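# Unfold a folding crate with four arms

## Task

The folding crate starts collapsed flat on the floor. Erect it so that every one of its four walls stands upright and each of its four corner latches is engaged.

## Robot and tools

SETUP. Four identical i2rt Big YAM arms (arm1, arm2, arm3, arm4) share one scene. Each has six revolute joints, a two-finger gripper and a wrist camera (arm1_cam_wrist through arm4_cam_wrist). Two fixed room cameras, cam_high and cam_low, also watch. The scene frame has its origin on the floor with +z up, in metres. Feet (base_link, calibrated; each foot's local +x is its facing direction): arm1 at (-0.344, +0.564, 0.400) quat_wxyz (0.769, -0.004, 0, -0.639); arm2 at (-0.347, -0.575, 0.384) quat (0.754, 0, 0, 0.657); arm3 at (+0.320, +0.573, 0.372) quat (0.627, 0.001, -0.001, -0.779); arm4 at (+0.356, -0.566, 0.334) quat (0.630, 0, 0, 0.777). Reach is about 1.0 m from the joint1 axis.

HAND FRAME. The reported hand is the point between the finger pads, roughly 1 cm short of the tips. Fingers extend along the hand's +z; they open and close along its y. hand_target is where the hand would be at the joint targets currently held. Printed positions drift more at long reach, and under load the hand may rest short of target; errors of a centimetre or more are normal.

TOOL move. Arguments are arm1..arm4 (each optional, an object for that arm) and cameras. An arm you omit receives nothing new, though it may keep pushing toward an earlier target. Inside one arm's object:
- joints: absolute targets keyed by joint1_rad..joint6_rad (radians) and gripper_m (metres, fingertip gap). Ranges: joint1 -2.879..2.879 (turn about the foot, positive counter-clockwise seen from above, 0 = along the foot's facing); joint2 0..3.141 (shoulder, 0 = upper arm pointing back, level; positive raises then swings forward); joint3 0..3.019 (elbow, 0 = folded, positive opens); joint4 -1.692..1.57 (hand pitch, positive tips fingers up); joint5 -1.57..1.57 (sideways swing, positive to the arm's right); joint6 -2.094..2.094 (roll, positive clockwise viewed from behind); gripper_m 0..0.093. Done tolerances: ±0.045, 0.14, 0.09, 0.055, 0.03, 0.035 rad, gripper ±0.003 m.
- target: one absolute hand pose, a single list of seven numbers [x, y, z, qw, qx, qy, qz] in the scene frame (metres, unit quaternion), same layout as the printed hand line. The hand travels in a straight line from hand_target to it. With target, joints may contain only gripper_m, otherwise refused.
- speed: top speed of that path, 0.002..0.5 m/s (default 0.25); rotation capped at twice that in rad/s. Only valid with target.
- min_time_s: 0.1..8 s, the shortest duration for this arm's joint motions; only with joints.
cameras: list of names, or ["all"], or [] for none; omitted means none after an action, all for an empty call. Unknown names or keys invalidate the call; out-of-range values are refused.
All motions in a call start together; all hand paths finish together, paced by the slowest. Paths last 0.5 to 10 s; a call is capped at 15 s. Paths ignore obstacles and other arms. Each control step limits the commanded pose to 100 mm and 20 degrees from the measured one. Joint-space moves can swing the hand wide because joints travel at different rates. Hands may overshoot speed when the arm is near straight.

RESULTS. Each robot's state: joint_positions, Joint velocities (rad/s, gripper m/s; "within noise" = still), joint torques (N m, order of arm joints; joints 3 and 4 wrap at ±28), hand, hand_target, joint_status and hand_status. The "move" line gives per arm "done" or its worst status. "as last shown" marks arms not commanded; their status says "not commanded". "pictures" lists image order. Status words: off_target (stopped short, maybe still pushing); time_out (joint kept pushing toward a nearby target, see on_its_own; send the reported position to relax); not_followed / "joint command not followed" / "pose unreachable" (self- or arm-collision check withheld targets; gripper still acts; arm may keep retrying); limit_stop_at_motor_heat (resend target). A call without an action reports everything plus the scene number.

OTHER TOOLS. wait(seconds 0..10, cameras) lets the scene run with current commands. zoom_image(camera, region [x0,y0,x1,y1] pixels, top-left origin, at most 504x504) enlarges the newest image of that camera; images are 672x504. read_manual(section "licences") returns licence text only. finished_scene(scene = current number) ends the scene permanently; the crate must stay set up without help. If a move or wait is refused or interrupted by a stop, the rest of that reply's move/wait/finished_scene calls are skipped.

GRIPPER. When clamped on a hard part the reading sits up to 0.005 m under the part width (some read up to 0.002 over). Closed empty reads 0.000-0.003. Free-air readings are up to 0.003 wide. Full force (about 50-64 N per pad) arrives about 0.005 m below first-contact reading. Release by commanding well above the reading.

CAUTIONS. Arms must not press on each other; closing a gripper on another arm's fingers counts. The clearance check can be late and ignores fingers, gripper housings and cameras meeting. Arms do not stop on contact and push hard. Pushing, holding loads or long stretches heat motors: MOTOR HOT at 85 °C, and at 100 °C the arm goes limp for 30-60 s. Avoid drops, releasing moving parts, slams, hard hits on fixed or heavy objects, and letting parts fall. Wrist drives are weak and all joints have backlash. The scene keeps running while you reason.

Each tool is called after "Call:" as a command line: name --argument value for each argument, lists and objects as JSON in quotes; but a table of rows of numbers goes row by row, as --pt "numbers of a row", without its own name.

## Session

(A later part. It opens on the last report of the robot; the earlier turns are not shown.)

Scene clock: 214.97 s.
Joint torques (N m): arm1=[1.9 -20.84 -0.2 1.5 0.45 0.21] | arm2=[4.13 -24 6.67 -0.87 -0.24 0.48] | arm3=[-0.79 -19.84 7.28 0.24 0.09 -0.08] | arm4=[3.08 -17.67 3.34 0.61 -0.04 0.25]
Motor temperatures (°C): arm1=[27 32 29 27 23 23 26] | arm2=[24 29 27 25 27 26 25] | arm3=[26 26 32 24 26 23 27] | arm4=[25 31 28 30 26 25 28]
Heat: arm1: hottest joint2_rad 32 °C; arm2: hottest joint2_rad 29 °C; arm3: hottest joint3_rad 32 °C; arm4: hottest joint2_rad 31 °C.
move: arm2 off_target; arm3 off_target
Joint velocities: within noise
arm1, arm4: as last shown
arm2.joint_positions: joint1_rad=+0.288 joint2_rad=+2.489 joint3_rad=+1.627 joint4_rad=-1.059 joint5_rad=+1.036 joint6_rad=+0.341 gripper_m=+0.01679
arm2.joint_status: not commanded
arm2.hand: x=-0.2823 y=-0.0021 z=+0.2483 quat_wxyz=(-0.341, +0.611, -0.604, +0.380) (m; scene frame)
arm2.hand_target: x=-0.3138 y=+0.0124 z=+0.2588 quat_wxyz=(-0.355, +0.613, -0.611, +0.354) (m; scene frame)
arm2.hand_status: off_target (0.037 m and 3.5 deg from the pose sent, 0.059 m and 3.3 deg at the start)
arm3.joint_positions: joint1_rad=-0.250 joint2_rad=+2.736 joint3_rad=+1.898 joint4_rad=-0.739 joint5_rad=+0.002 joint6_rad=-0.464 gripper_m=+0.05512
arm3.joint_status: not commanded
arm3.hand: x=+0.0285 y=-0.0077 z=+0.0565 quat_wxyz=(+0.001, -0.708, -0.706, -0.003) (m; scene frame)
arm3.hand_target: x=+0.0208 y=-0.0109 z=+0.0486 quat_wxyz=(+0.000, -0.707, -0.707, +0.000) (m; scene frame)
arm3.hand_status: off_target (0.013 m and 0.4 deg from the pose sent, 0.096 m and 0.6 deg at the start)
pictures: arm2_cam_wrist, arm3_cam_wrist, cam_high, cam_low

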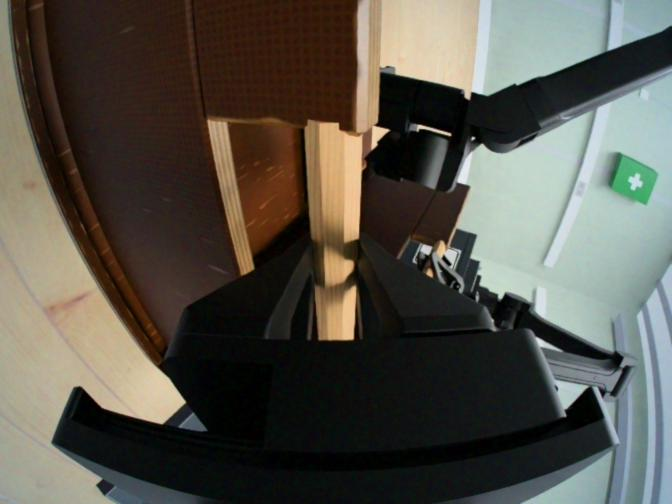

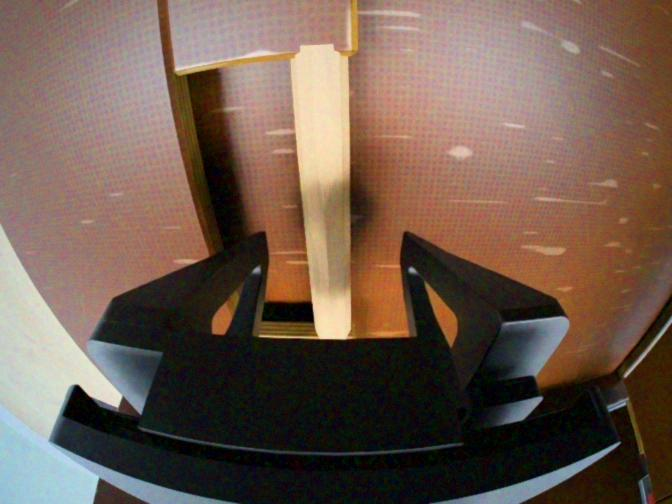

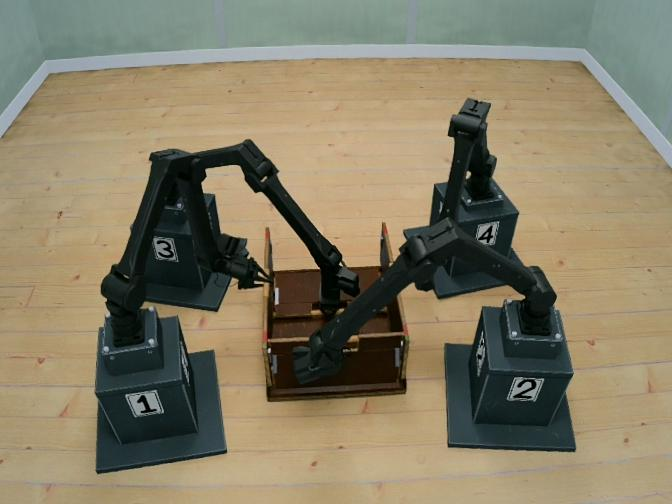

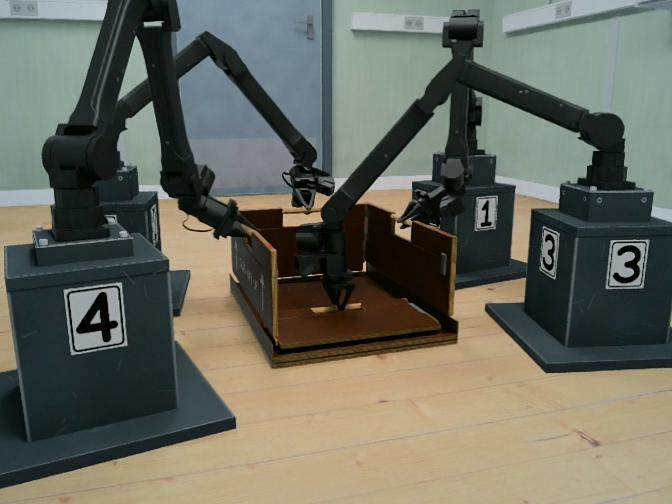

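Call:
move --arm2 '{"target": [-0.335, 0.013, 0.258, -0.35355, 0.61237, -0.61237, 0.35355], "speed": 0.08}' --arm3 '{"target": [0.0245, -0.012, 0.023, 0, 0.70711, 0.70711, 0], "speed": 0.1}' --cameras '["arm3_cam_wrist", "cam_low", "cam_high"]'

Call:
zoom_image --camera "cam_high" --region '[250, 210, 420, 410]'

Scene clock: 218.47 s.
Joint torques (N m): arm1=[2.32 -21.54 -0.14 1.4 0.45 0.23] | arm2=[4.48 -23.88 7.01 -0.81 -0.53 0.44] | arm3=[-1.26 -19.55 7.34 0.83 0.12 0.02] | arm4=[3.08 -17.67 3.34 0.61 -0.04 0.25]
Motor temperatures (°C): arm1=[27 33 29 27 23 23 26] | arm2=[24 29 27 25 27 26 25] | arm3=[26 27 32 24 26 23 27] | arm4=[25 31 28 30 26 25 28]
Heat: arm1: hottest joint2_rad 33 °C; arm2: hottest joint2_rad 29 °C; arm3: hottest joint3_rad 32 °C; arm4: hottest joint2_rad 31 °C.
move: arm2 off_target; arm3 off_target
Joint velocities: within noise
arm1, arm4: as last shown
arm2.joint_positions: joint1_rad=+0.317 joint2_rad=+2.502 joint3_rad=+1.656 joint4_rad=-1.127 joint5_rad=+1.027 joint6_rad=+0.403 gripper_m=+0.01679
arm2.joint_status: not commanded
arm2.hand: x=-0.2996 y=-0.0022 z=+0.2492 quat_wxyz=(-0.342, +0.610, -0.605, +0.381) (m; scene frame)
arm2.hand_target: x=-0.3342 y=+0.0123 z=+0.2583 quat_wxyz=(-0.354, +0.613, -0.612, +0.353) (m; scene frame)
arm2.hand_status: off_target (0.040 m and 3.6 deg from the pose sent, 0.056 m and 3.5 deg at the start)
arm3.joint_positions: joint1_rad=-0.250 joint2_rad=+2.780 joint3_rad=+1.932 joint4_rad=-0.730 joint5_rad=+0.002 joint6_rad=-0.464 gripper_m=+0.05512
arm3.joint_status: not commanded
arm3.hand: x=+0.0285 y=-0.0078 z=+0.0370 quat_wxyz=(+0.001, -0.708, -0.706, -0.004) (m; scene frame)
arm3.hand_target: x=+0.0248 y=-0.0114 z=+0.0236 quat_wxyz=(+0.000, -0.707, -0.707, +0.001) (m; scene frame)
arm3.hand_status: off_target (0.015 m and 0.5 deg from the pose sent, 0.034 m and 0.4 deg at the start)
pictures: arm3_cam_wrist, cam_high, cam_low

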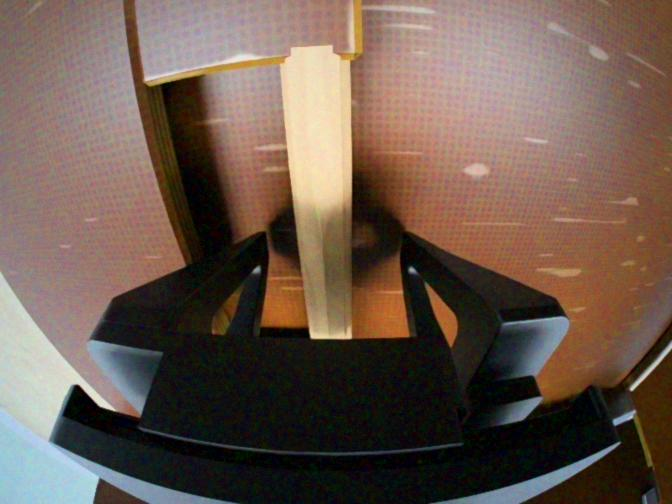

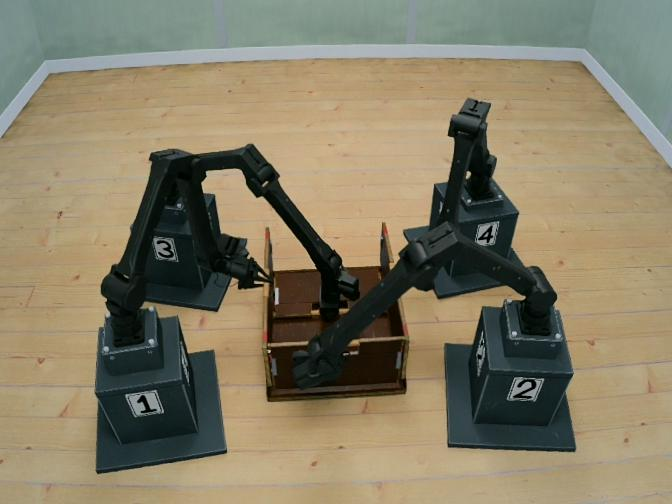

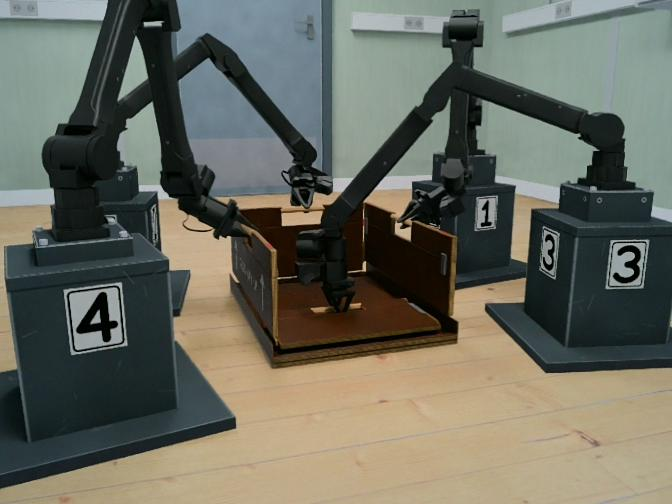

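Scaled by 2.520 from the camera's 672x504 image, which has a finer 960x720 frame.

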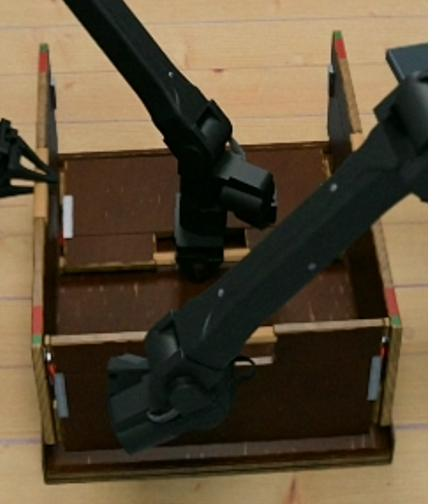

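Call:
zoom_image --camera "cam_high" --region '[255, 320, 315, 400]'

Call:
zoom_image --camera "cam_high" --region '[360, 310, 420, 390]'

Call:
zoom_image --camera "cam_low" --region '[220, 180, 420, 320]'

Scaled by 6.300 from the camera's 672x504 image, which has a finer 960x720 frame.

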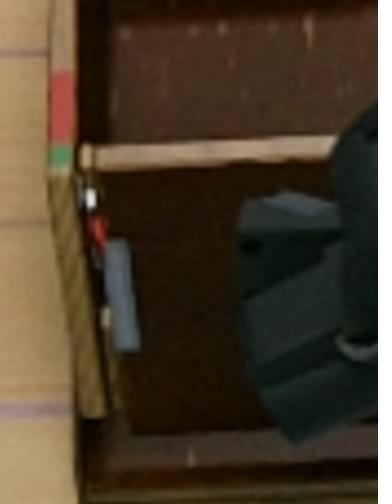

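Scaled by 6.300 from the camera's 672x504 image, which has a finer 960x720 frame.

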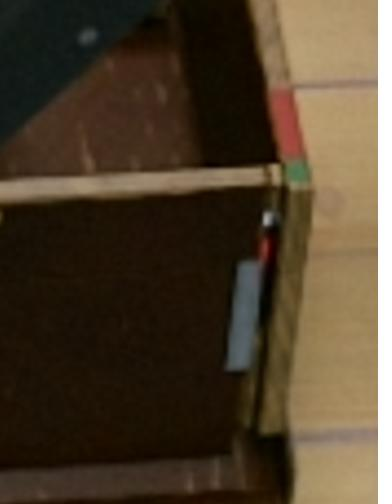

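Scaled by 2.520 from the camera's 672x504 image, which has a finer 960x720 frame.

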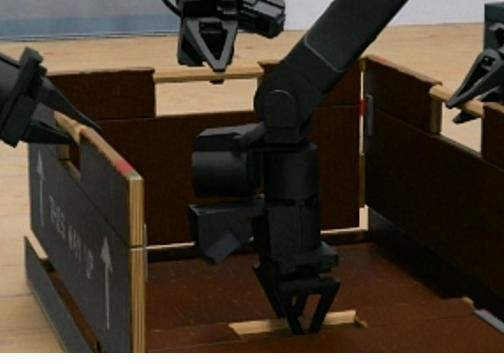

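Call:
move --arm2 '{"target": [-0.35, 0.013, 0.255, -0.35355, 0.61237, -0.61237, 0.35355], "speed": 0.08}' --arm3 '{"target": [0.0265, -0.010, 0.016, 0, 0.70711, 0.70711, 0], "speed": 0.08}' --cameras '["arm3_cam_wrist", "arm2_cam_wrist", "arm4_cam_wrist", "cam_high"]'

Call:
zoom_image --camera "cam_high" --region '[255, 320, 315, 400]'

Call:
zoom_image --camera "arm2_cam_wrist" --region '[350, 100, 550, 300]'

Scene clock: 231.43 s.
Joint torques (N m): arm1=[2.14 -20.6 -0.18 1.26 0.43 0.2] | arm2=[6.59 -24.12 7.01 -0.51 -0.85 0.53] | arm3=[-0.5 -19.19 7.13 0.83 0.11 0.02] | arm4=[3.08 -17.67 3.34 0.62 -0.05 0.25]
Motor temperatures (°C): arm1=[27 33 29 27 23 23 26] | arm2=[24 29 27 25 27 26 26] | arm3=[26 27 33 24 26 23 27] | arm4=[25 31 28 30 26 25 28]
Heat: arm1: hottest joint2_rad 33 °C; arm2: hottest joint2_rad 29 °C; arm3: hottest joint3_rad 33 °C; arm4: hottest joint2_rad 31 °C.
move: arm2 off_target; arm3 off_target
Joint velocities: within noise
arm1, arm4: as last shown
arm2.joint_positions: joint1_rad=+0.317 joint2_rad=+2.515 joint3_rad=+1.677 joint4_rad=-1.167 joint5_rad=+1.025 joint6_rad=+0.432 gripper_m=+0.01679
arm2.joint_status: not commanded
arm2.hand: x=-0.2997 y=-0.0022 z=+0.2492 quat_wxyz=(-0.339, +0.605, -0.608, +0.387) (m; scene frame)
arm2.hand_target: x=-0.3487 y=+0.0108 z=+0.2553 quat_wxyz=(-0.353, +0.614, -0.612, +0.353) (m; scene frame)
arm2.hand_status: off_target (0.053 m and 4.3 deg from the pose sent, 0.053 m and 3.6 deg at the start)
arm3.joint_positions: joint1_rad=-0.250 joint2_rad=+2.786 joint3_rad=+1.934 joint4_rad=-0.722 joint5_rad=+0.002 joint6_rad=-0.464 gripper_m=+0.05512
arm3.joint_status: not commanded
arm3.hand: x=+0.0286 y=-0.0077 z=+0.0335 quat_wxyz=(+0.000, -0.708, -0.706, -0.003) (m; scene frame)
arm3.hand_target: x=+0.0268 y=-0.0094 z=+0.0166 quat_wxyz=(+0.000, -0.707, -0.707, +0.000) (m; scene frame)
arm3.hand_status: off_target (0.018 m and 0.3 deg from the pose sent, 0.021 m and 0.5 deg at the start)
pictures: arm2_cam_wrist, arm3_cam_wrist, arm4_cam_wrist, cam_high

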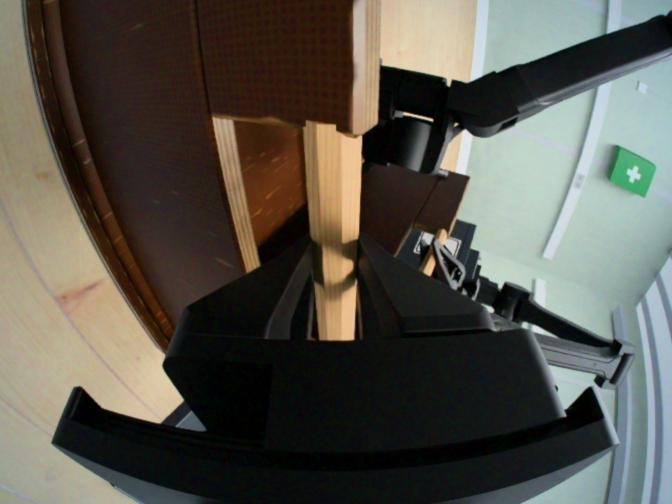

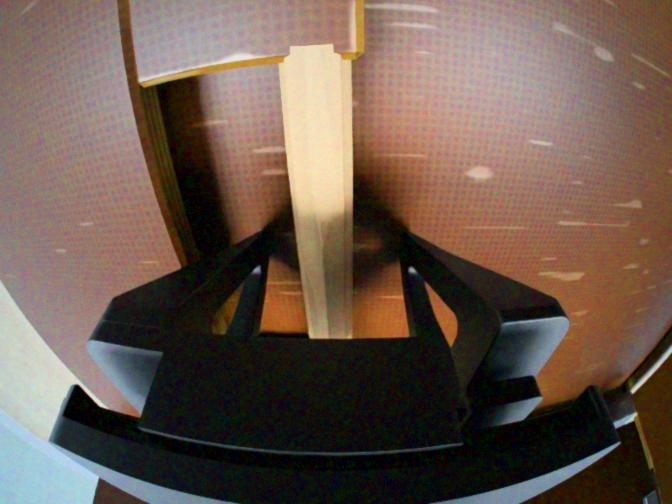

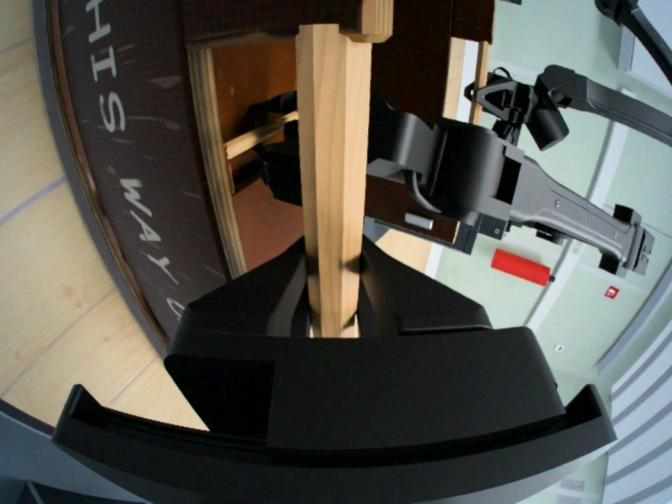

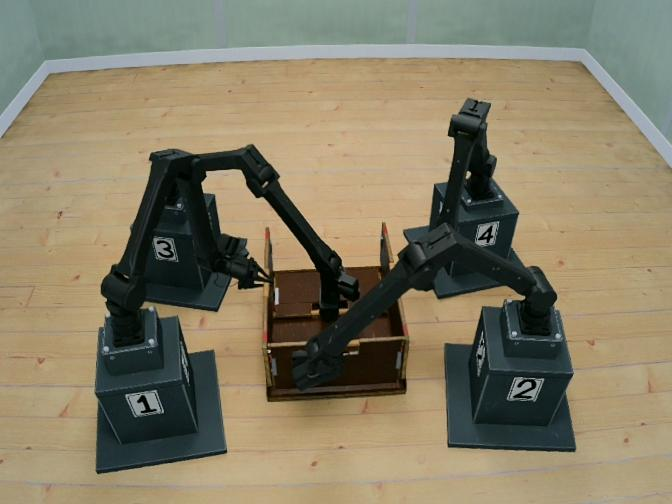

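Scaled by 6.300 from the camera's 672x504 image, which has a finer 960x720 frame.

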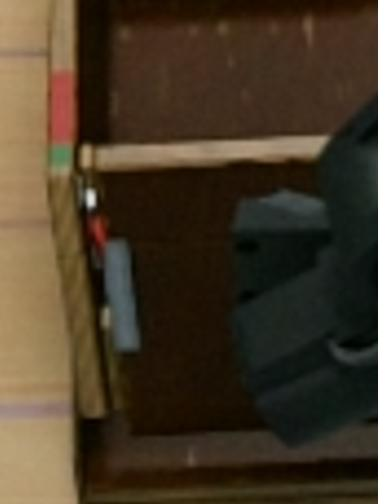

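Scaled by 2.520 from the camera's 672x504 image, which has a finer 960x720 frame.

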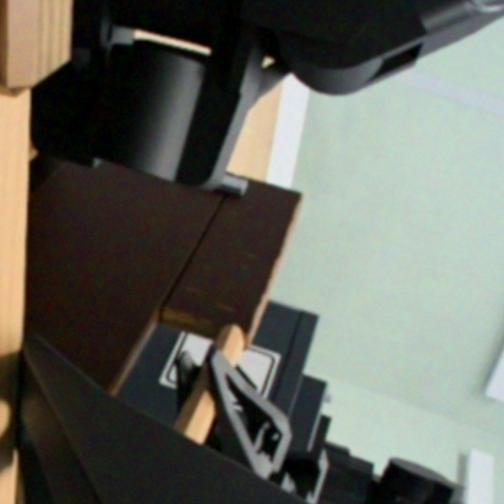

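Call:
move --arm2 '{"target": [-0.285, 0.013, 0.257, -0.35355, 0.61237, -0.61237, 0.35355], "speed": 0.06}' --cameras '["cam_high"]'

Call:
zoom_image --camera "cam_high" --region '[255, 320, 315, 400]'

Scene clock: 237.27 s.
Joint torques (N m): arm1=[2.08 -21.07 -0.21 1.31 0.46 0.17] | arm2=[-1.55 -24.47 5.44 1.22 0.05 -0.2] | arm3=[-0.09 -19.02 7.2 0.75 0.11 0] | arm4=[3.08 -17.67 3.33 0.62 -0.04 0.25]
Motor temperatures (°C): arm1=[27 33 29 27 23 23 26] | arm2=[24 30 27 25 27 26 26] | arm3=[26 28 33 24 26 23 27] | arm4=[25 31 27 30 26 25 28]
Heat: arm1: hottest joint2_rad 33 °C; arm2: hottest joint2_rad 30 °C; arm3: hottest joint3_rad 33 °C; arm4: hottest joint2_rad 31 °C.
move: arm2 off_target
Joint velocities: within noise
arm1, arm3, arm4: as last shown
arm2.joint_positions: joint1_rad=+0.314 joint2_rad=+2.479 joint3_rad=+1.608 joint4_rad=-1.033 joint5_rad=+1.041 joint6_rad=+0.330 gripper_m=+0.01679
arm2.joint_status: not commanded
arm2.hand: x=-0.2966 y=-0.0020 z=+0.2489 quat_wxyz=(-0.350, +0.620, -0.596, +0.373) (m; scene frame)
arm2.hand_target: x=-0.2910 y=+0.0120 z=+0.2581 quat_wxyz=(-0.355, +0.613, -0.610, +0.353) (m; scene frame)
arm2.hand_status: off_target (0.021 m and 3.1 deg from the pose sent, 0.023 m and 4.3 deg at the start)
pictures: cam_high

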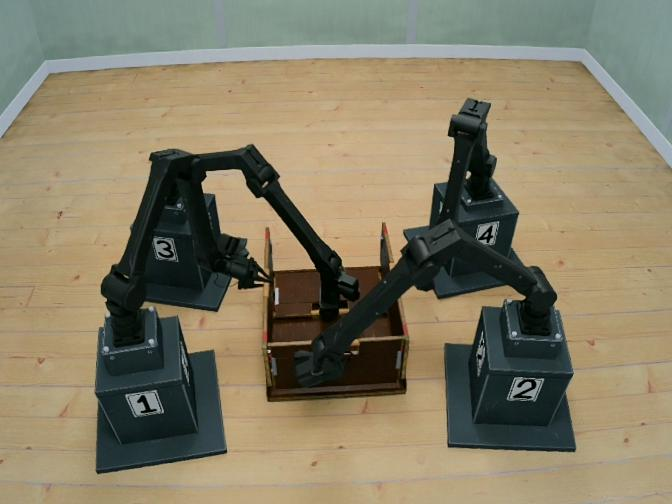

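Scaled by 6.300 from the camera's 672x504 image, which has a finer 960x720 frame.

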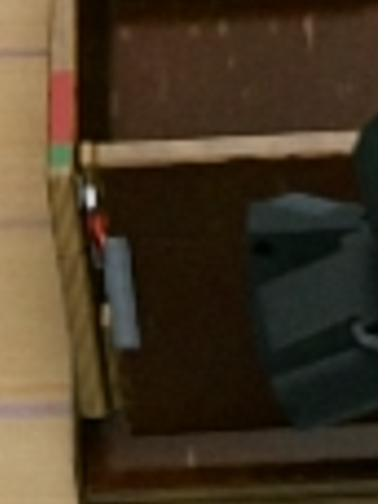

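Call:
move --arm2 '{"target": [-0.318, 0.013, 0.257, -0.35355, 0.61237, -0.61237, 0.35355], "speed": 0.06}' --arm3 '{"target": [0.0315, -0.010, 0.011, 0, 0.70711, 0.70711, 0], "speed": 0.06}'

Call:
move --arm3 '{"joints": {"gripper_m": 0.008}}' --cameras '["arm3_cam_wrist", "cam_low"]'

Scene clock: 241.47 s.
Joint torques (N m): arm1=[1.61 -20.78 -0.14 1.26 0.4 0.22] | arm2=[1.67 -23.41 7.17 -0.31 -0.06 0.28] | arm3=[-0.38 -18.9 6.9 0.88 0.13 0.11] | arm4=[3.08 -17.73 3.33 0.61 -0.04 0.25]
Motor temperatures (°C): arm1=[27 33 28 27 23 23 27] | arm2=[24 29 27 25 27 26 26] | arm3=[26 28 33 24 26 23 27] | arm4=[25 31 27 30 26 25 28]
Heat: arm1: hottest joint2_rad 33 °C; arm2: hottest joint2_rad 29 °C; arm3: hottest joint3_rad 33 °C; arm4: hottest joint2_rad 31 °C.
move: arm2 off_target; arm3 off_target
Joint velocities: within noise
arm1, arm4: as last shown
arm2.joint_positions: joint1_rad=+0.313 joint2_rad=+2.487 joint3_rad=+1.628 joint4_rad=-1.074 joint5_rad=+1.025 joint6_rad=+0.361 gripper_m=+0.01679
arm2.joint_status: not commanded
arm2.hand: x=-0.2970 y=-0.0026 z=+0.2488 quat_wxyz=(-0.342, +0.615, -0.603, +0.375) (m; scene frame)
arm2.hand_target: x=-0.3123 y=+0.0127 z=+0.2561 quat_wxyz=(-0.352, +0.612, -0.614, +0.354) (m; scene frame)
arm2.hand_status: off_target (0.027 m and 3.0 deg from the pose sent, 0.027 m and 3.1 deg at the start)
arm3.joint_positions: joint1_rad=-0.250 joint2_rad=+2.786 joint3_rad=+1.934 joint4_rad=-0.715 joint5_rad=+0.002 joint6_rad=-0.464 gripper_m=+0.05512
arm3.joint_status: not commanded
arm3.hand: x=+0.0277 y=-0.0094 z=+0.0335 quat_wxyz=(-0.001, -0.708, -0.706, +0.001) (m; scene frame)
arm3.hand_target: x=+0.0319 y=-0.0090 z=+0.0120 quat_wxyz=(+0.000, -0.707, -0.707, +0.000) (m; scene frame)
arm3.hand_status: off_target (0.023 m and 0.2 deg from the pose sent, 0.023 m and 0.3 deg at the start)
pictures: none

Scene clock: 242.23 s.
Joint torques (N m): arm1=[2.32 -21.48 -0.18 1.44 0.47 0.21] | arm2=[1.67 -23.24 7.12 -0.5 -0.06 0.31] | arm3=[0.09 -18.49 6.84 1.1 0.18 0.26] | arm4=[3.08 -17.67 3.34 0.62 -0.04 0.25]
Motor temperatures (°C): arm1=[27 33 28 27 23 23 27] | arm2=[24 29 27 25 27 26 26] | arm3=[26 28 33 24 26 23 27] | arm4=[25 31 27 30 26 25 28]
Heat: arm1: hottest joint2_rad 33 °C; arm2: hottest joint2_rad 29 °C; arm3: hottest joint3_rad 33 °C; arm4: hottest joint2_rad 31 °C.
move: arm3 off_target
Joint velocities: within noise
arm1, arm2, arm4: as last shown
arm3.joint_positions: joint1_rad=-0.247 joint2_rad=+2.786 joint3_rad=+1.934 joint4_rad=-0.715 joint5_rad=-0.008 joint6_rad=-0.488 gripper_m=+0.01638
arm3.joint_status: gripper_m off_target (ended at +0.01641, target +0.00800)
arm3.hand: x=+0.0309 y=-0.0110 z=+0.0335 quat_wxyz=(-0.005, -0.698, -0.716, +0.000) (m; scene frame)
arm3.hand_target: x=+0.0347 y=-0.0107 z=+0.0124 quat_wxyz=(-0.004, -0.703, -0.712, +0.000) (m; scene frame)
arm3.hand_status: not commanded
pictures: arm3_cam_wrist, cam_low

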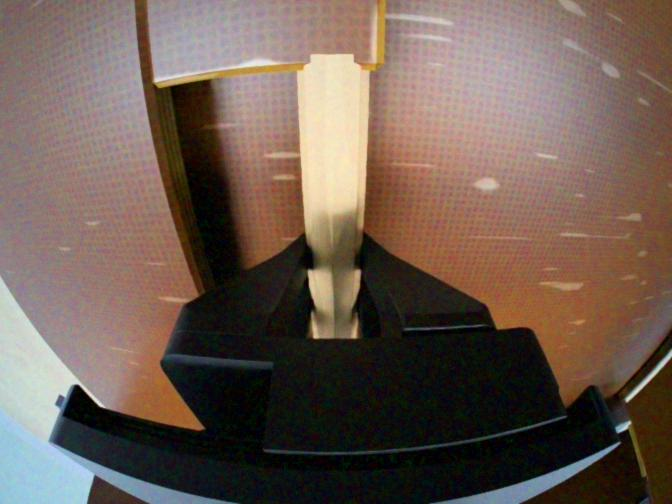

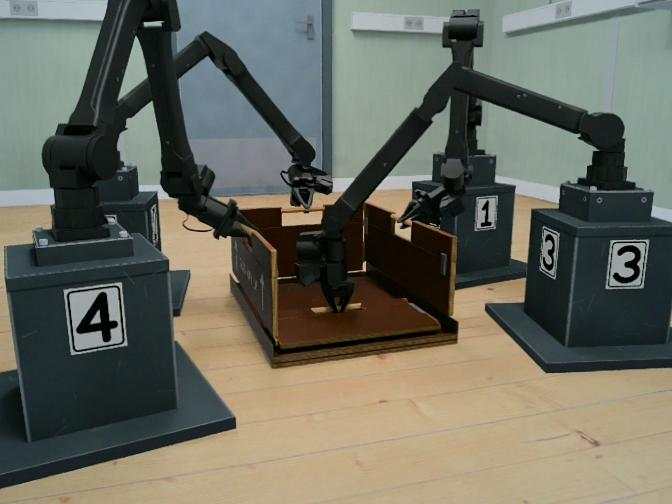

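Call:
move --arm3 '{"target": [0.046, -0.010, 0.124, -0.12279, 0.69636, 0.69636, -0.12279], "speed": 0.18}'

Call:
move --arm3 '{"target": [0.091, -0.010, 0.185, -0.23021, 0.66858, 0.66858, -0.23021], "speed": 0.18}' --cameras '["arm3_cam_wrist", "cam_low", "cam_high"]'

Scene clock: 248.77 s.
Joint torques (N m): arm1=[2.02 -21.3 -0.16 1.35 0.44 0.22] | arm2=[1.61 -23.24 7.12 -0.5 -0.06 0.31] | arm3=[0.44 -23.18 3.29 0.12 0.72 0.35] | arm4=[3.08 -17.73 3.34 0.61 -0.04 0.25]
Motor temperatures (°C): arm1=[27 33 28 27 23 23 27] | arm2=[24 30 27 25 27 26 26] | arm3=[26 28 33 24 26 23 27] | arm4=[25 31 27 30 26 25 28]
Heat: arm1: hottest joint2_rad 33 °C; arm2: hottest joint2_rad 30 °C; arm3: hottest joint3_rad 33 °C; arm4: hottest joint2_rad 31 °C.
move: arm3 off_target
Joint velocities: within noise
arm1, arm2: as last shown
arm3.joint_positions: joint1_rad=-0.147 joint2_rad=+2.579 joint3_rad=+1.671 joint4_rad=-0.537 joint5_rad=+0.321 joint6_rad=-0.399 gripper_m=+0.01638
arm3.joint_status: not commanded
arm3.hand: x=+0.0411 y=-0.0086 z=+0.1073 quat_wxyz=(+0.121, -0.691, -0.702, +0.119) (m; scene frame)
arm3.hand_target: x=+0.0460 y=-0.0123 z=+0.1232 quat_wxyz=(+0.122, -0.696, -0.697, +0.126) (m; scene frame)
arm3.hand_status: off_target (0.018 m and 1.0 deg from the pose sent, 0.092 m and 20.5 deg at the start)
arm4.joint_positions: joint1_rad=+0.830 joint2_rad=+2.131 joint3_rad=+0.825 joint4_rad=+0.436 joint5_rad=+0.872 joint6_rad=-0.854 gripper_m=+0.01586
arm4.joint_status: not commanded
arm4.hand: x=-0.0072 y=-0.1970 z=+0.2386 quat_wxyz=(-0.504, +0.864, -0.007, +0.014) (m; scene frame)
arm4.hand_target: x=-0.0150 y=-0.2036 z=+0.2468 quat_wxyz=(-0.503, +0.864, -0.002, +0.003) (m; scene frame)
arm4.hand_status: not commanded
pictures: none

Scene clock: 250.27 s.
Joint torques (N m): arm1=[2.43 -20.72 -0.21 1.26 0.4 0.2] | arm2=[1.67 -23.24 7.1 -0.49 -0.06 0.31] | arm3=[0.56 -22.36 3.37 0.13 0.79 0.37] | arm4=[3.08 -17.73 3.34 0.62 -0.05 0.25]
Motor temperatures (°C): arm1=[27 33 28 27 23 23 27] | arm2=[24 30 27 25 27 26 26] | arm3=[26 28 32 24 26 23 27] | arm4=[25 31 27 30 26 25 28]
Heat: arm1: hottest joint2_rad 33 °C; arm2: hottest joint2_rad 30 °C; arm3: hottest joint3_rad 32 °C; arm4: hottest joint2_rad 31 °C.
move: arm3 off_target
Joint velocities: within noise
arm1.joint_positions: joint1_rad=+0.801 joint2_rad=+2.327 joint3_rad=+0.804 joint4_rad=+0.684 joint5_rad=+0.821 joint6_rad=-0.897 gripper_m=+0.01660
arm1.joint_status: not commanded
arm1.hand: x=-0.0172 y=+0.1930 z=+0.2345 quat_wxyz=(+0.012, -0.006, -0.867, +0.499) (m; scene frame)
arm1.hand_target: x=-0.0078 y=+0.2031 z=+0.2464 quat_wxyz=(+0.000, +0.001, -0.866, +0.500) (m; scene frame)
arm1.hand_status: not commanded
arm2, arm4: as last shown
arm3.joint_positions: joint1_rad=-0.017 joint2_rad=+2.457 joint3_rad=+1.527 joint4_rad=-0.481 joint5_rad=+0.643 joint6_rad=-0.284 gripper_m=+0.01638
arm3.joint_status: not commanded
arm3.hand: x=+0.0761 y=-0.0063 z=+0.1716 quat_wxyz=(+0.233, -0.670, -0.669, +0.223) (m; scene frame)
arm3.hand_target: x=+0.0867 y=-0.0087 z=+0.1841 quat_wxyz=(+0.232, -0.670, -0.667, +0.229) (m; scene frame)
arm3.hand_status: off_target (0.020 m and 0.9 deg from the pose sent, 0.092 m and 18.5 deg at the start)
pictures: arm3_cam_wrist, cam_high, cam_low

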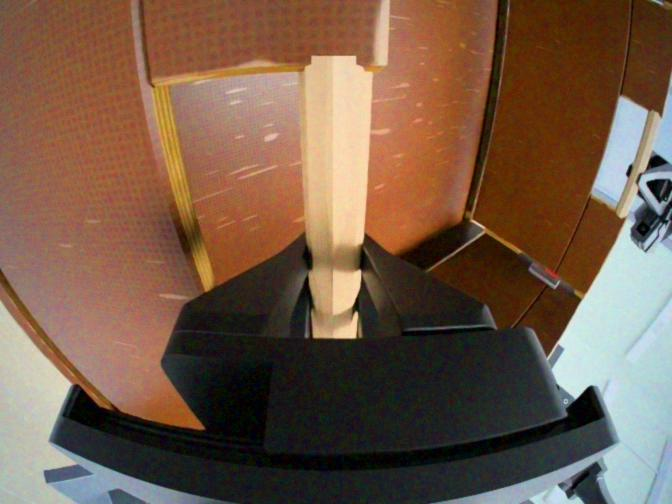

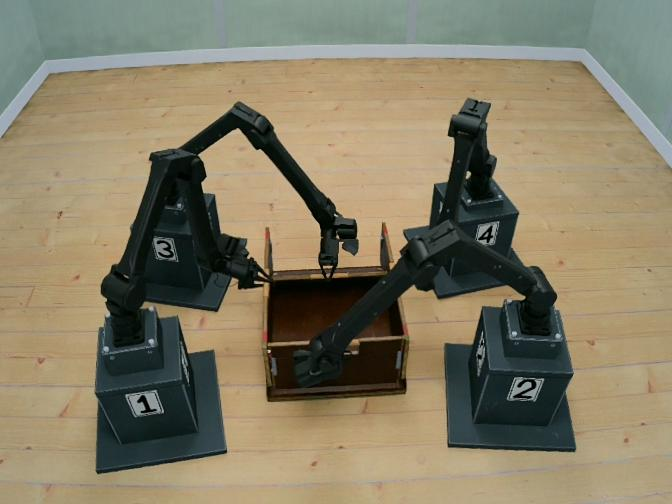

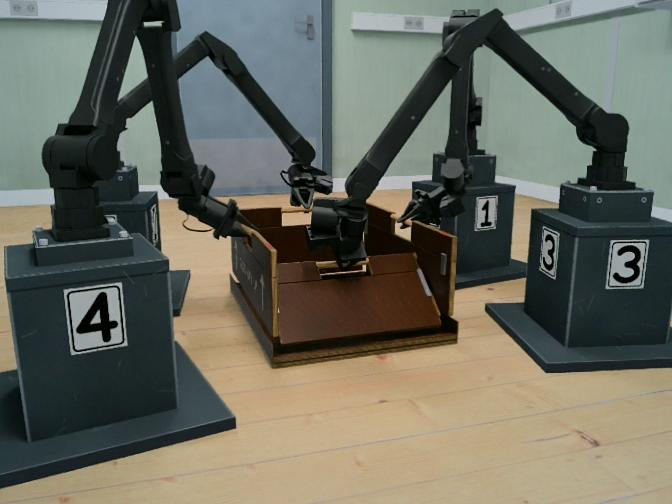

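Call:
zoom_image --camera "arm3_cam_wrist" --region '[440, 180, 640, 380]'

Call:
move --arm3 '{"target": [0.143, -0.010, 0.229, -0.3155, 0.6328, 0.6328, -0.3155], "speed": 0.18}'

Call:
move --arm3 '{"target": [0.194, -0.010, 0.249, -0.35355, 0.61237, 0.61237, -0.35355], "speed": 0.15}' --cameras '["arm3_cam_wrist", "cam_low", "cam_high"]'

Scaled by 2.520 from the camera's 672x504 image, which has a finer 960x720 frame.

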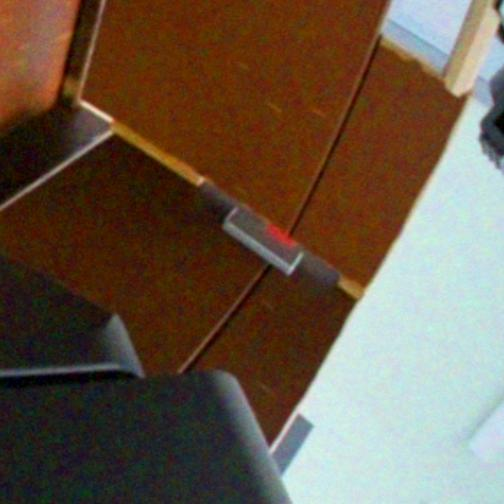

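Scene clock: 253.73 s.
Joint torques (N m): arm1=[2.61 -21.54 -0.1 1.4 0.4 0.21] | arm2=[1.67 -23.24 7.12 -0.5 -0.06 0.31] | arm3=[1.9 -21.01 4.05 -0.4 0.46 0.23] | arm4=[3.14 -17.67 3.33 0.61 -0.04 0.25]
Motor temperatures (°C): arm1=[27 33 28 27 23 23 27] | arm2=[24 31 27 25 27 26 26] | arm3=[26 28 32 24 26 23 27] | arm4=[25 31 27 30 26 25 28]
Heat: arm1: hottest joint2_rad 33 °C; arm2: hottest joint2_rad 31 °C; arm3: hottest joint3_rad 32 °C; arm4: hottest joint2_rad 31 °C.
move: arm3 off_target
Joint velocities: within noise
arm1, arm2, arm4: as last shown
arm3.joint_positions: joint1_rad=+0.120 joint2_rad=+2.418 joint3_rad=+1.484 joint4_rad=-0.550 joint5_rad=+0.931 joint6_rad=-0.119 gripper_m=+0.01638
arm3.joint_status: not commanded
arm3.hand: x=+0.1246 y=-0.0035 z=+0.2168 quat_wxyz=(+0.324, -0.638, -0.625, +0.311) (m; scene frame)
arm3.hand_target: x=+0.1418 y=-0.0103 z=+0.2284 quat_wxyz=(+0.317, -0.633, -0.633, +0.315) (m; scene frame)
arm3.hand_status: off_target (0.023 m and 1.6 deg from the pose sent, 0.088 m and 15.4 deg at the start)
pictures: none

Scene clock: 255.13 s.
Joint torques (N m): arm1=[2.08 -20.84 -0.24 1.37 0.42 0.24] | arm2=[1.67 -23.24 7.1 -0.5 -0.05 0.31] | arm3=[1.49 -20.42 5.75 -1.05 0.2 0.19] | arm4=[3.08 -17.67 3.33 0.61 -0.04 0.25]
Motor temperatures (°C): arm1=[27 33 28 27 23 23 27] | arm2=[24 31 27 25 27 26 26] | arm3=[26 28 32 24 26 23 27] | arm4=[25 31 27 30 26 25 28]
Heat: arm1: hottest joint2_rad 33 °C; arm2: hottest joint2_rad 31 °C; arm3: hottest joint3_rad 32 °C; arm4: hottest joint2_rad 31 °C.
move: arm3 off_target
Joint velocities: within noise
arm1, arm2, arm4: as last shown
arm3.joint_positions: joint1_rad=+0.230 joint2_rad=+2.414 joint3_rad=+1.501 joint4_rad=-0.725 joint5_rad=+1.065 joint6_rad=+0.079 gripper_m=+0.01633
arm3.joint_status: not commanded
arm3.hand: x=+0.1765 y=-0.0014 z=+0.2427 quat_wxyz=(+0.362, -0.617, -0.602, +0.355) (m; scene frame)
arm3.hand_target: x=+0.1927 y=-0.0108 z=+0.2501 quat_wxyz=(+0.354, -0.612, -0.612, +0.355) (m; scene frame)
arm3.hand_status: off_target (0.021 m and 1.6 deg from the pose sent, 0.077 m and 6.8 deg at the start)
pictures: arm3_cam_wrist, cam_high, cam_low

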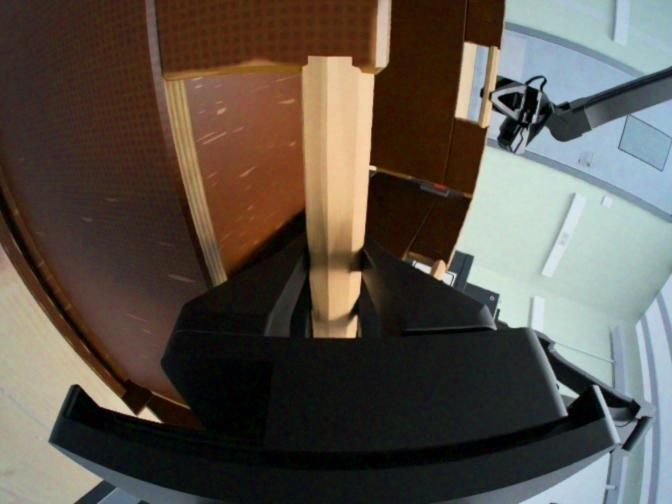

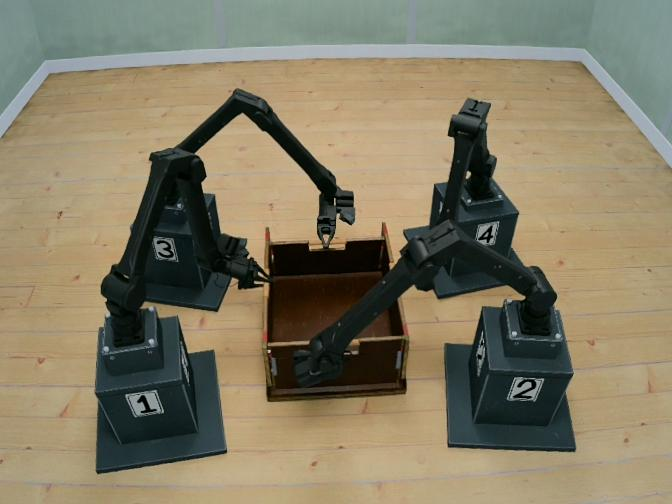

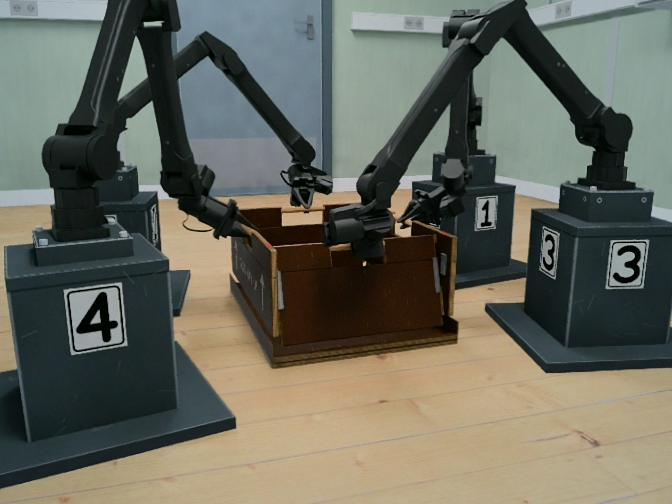

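Call:
move --arm3 '{"target": [0.240, -0.010, 0.254, -0.35355, 0.61237, 0.61237, -0.35355], "speed": 0.1}'

Call:
move --arm3 '{"target": [0.266, -0.011, 0.257, -0.35355, 0.61237, 0.61237, -0.35355], "speed": 0.08}' --cameras '["arm3_cam_wrist", "cam_low", "cam_high"]'

Call:
zoom_image --camera "cam_low" --region '[220, 190, 470, 370]'

Scene clock: 258.63 s.
Joint torques (N m): arm1=[2.37 -21.25 -0.02 1.43 0.42 0.21] | arm2=[1.61 -23.24 7.1 -0.5 -0.06 0.31] | arm3=[4.07 -19.55 6.19 -1.92 0.32 0.42] | arm4=[3.08 -17.67 3.34 0.61 -0.04 0.25]
Motor temperatures (°C): arm1=[27 33 28 27 23 23 27] | arm2=[24 31 27 25 27 26 26] | arm3=[26 28 32 24 26 23 28] | arm4=[25 31 27 30 26 25 28]
Heat: arm1: hottest joint2_rad 33 °C; arm2: hottest joint2_rad 31 °C; arm3: hottest joint3_rad 32 °C; arm4: hottest joint2_rad 31 °C.
move: arm3 off_target
Joint velocities: within noise
arm1, arm2, arm4: as last shown
arm3.joint_positions: joint1_rad=+0.284 joint2_rad=+2.418 joint3_rad=+1.538 joint4_rad=-0.874 joint5_rad=+1.048 joint6_rad=+0.208 gripper_m=+0.01589
arm3.joint_status: not commanded
arm3.hand: x=+0.2084 y=+0.0000 z=+0.2488 quat_wxyz=(+0.363, -0.621, -0.601, +0.349) (m; scene frame)
arm3.hand_target: x=+0.2397 y=-0.0089 z=+0.2532 quat_wxyz=(+0.353, -0.612, -0.613, +0.354) (m; scene frame)
arm3.hand_status: off_target (0.034 m and 2.1 deg from the pose sent, 0.065 m and 1.6 deg at the start)
pictures: none

Scene clock: 259.80 s.
Joint torques (N m): arm1=[2.26 -21.07 -0.13 1.31 0.43 0.2] | arm2=[1.61 -23.3 7.1 -0.5 -0.06 0.31] | arm3=[3.14 -19.96 6.68 -1.76 0.14 0.29] | arm4=[3.08 -17.67 3.33 0.62 -0.04 0.25]
Motor temperatures (°C): arm1=[27 33 28 27 23 23 27] | arm2=[24 31 27 25 27 26 26] | arm3=[26 28 32 24 26 23 28] | arm4=[25 31 27 30 26 25 28]
Heat: arm1: hottest joint2_rad 33 °C; arm2: hottest joint2_rad 31 °C; arm3: hottest joint3_rad 32 °C; arm4: hottest joint2_rad 31 °C.
move: arm3 off_target
Joint velocities: within noise
arm1, arm2, arm4: as last shown
arm3.joint_positions: joint1_rad=+0.328 joint2_rad=+2.432 joint3_rad=+1.570 joint4_rad=-0.977 joint5_rad=+1.043 joint6_rad=+0.305 gripper_m=+0.01588
arm3.joint_status: not commanded
arm3.hand: x=+0.2338 y=+0.0008 z=+0.2512 quat_wxyz=(+0.365, -0.621, -0.598, +0.350) (m; scene frame)
arm3.hand_target: x=+0.2646 y=-0.0103 z=+0.2575 quat_wxyz=(+0.354, -0.612, -0.612, +0.354) (m; scene frame)
arm3.hand_status: off_target (0.035 m and 2.4 deg from the pose sent, 0.059 m and 2.1 deg at the start)
pictures: arm3_cam_wrist, cam_high, cam_low

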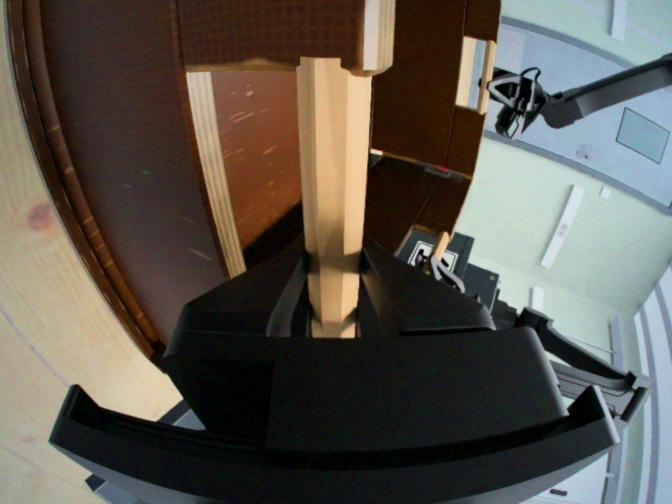

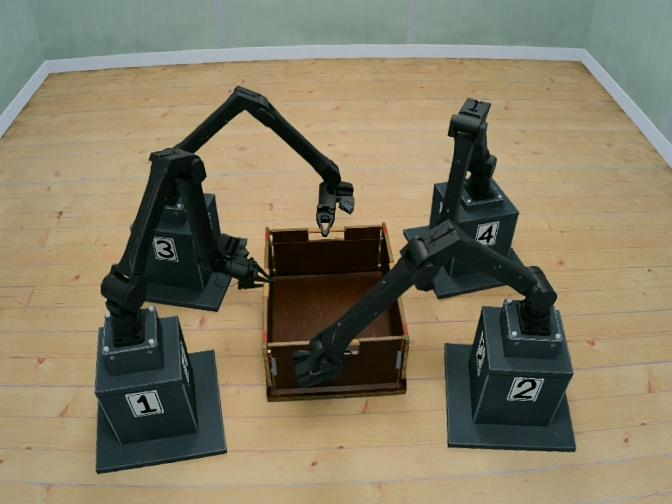

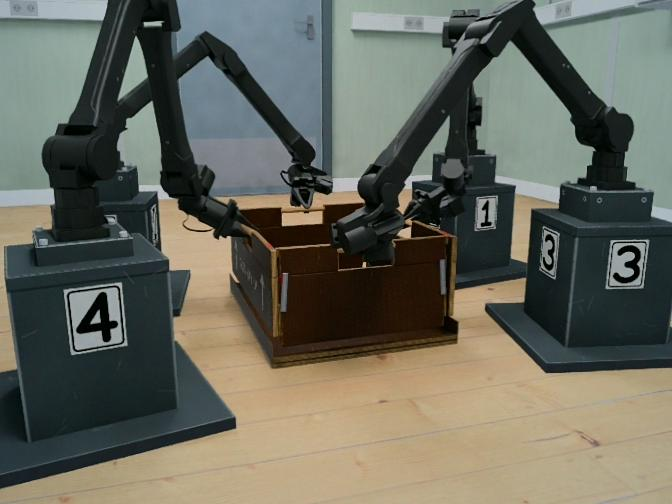

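Scaled by 2.016 from the camera's 672x504 image, which has a finer 960x720 frame.

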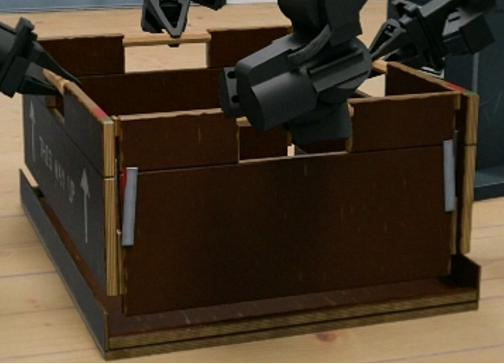

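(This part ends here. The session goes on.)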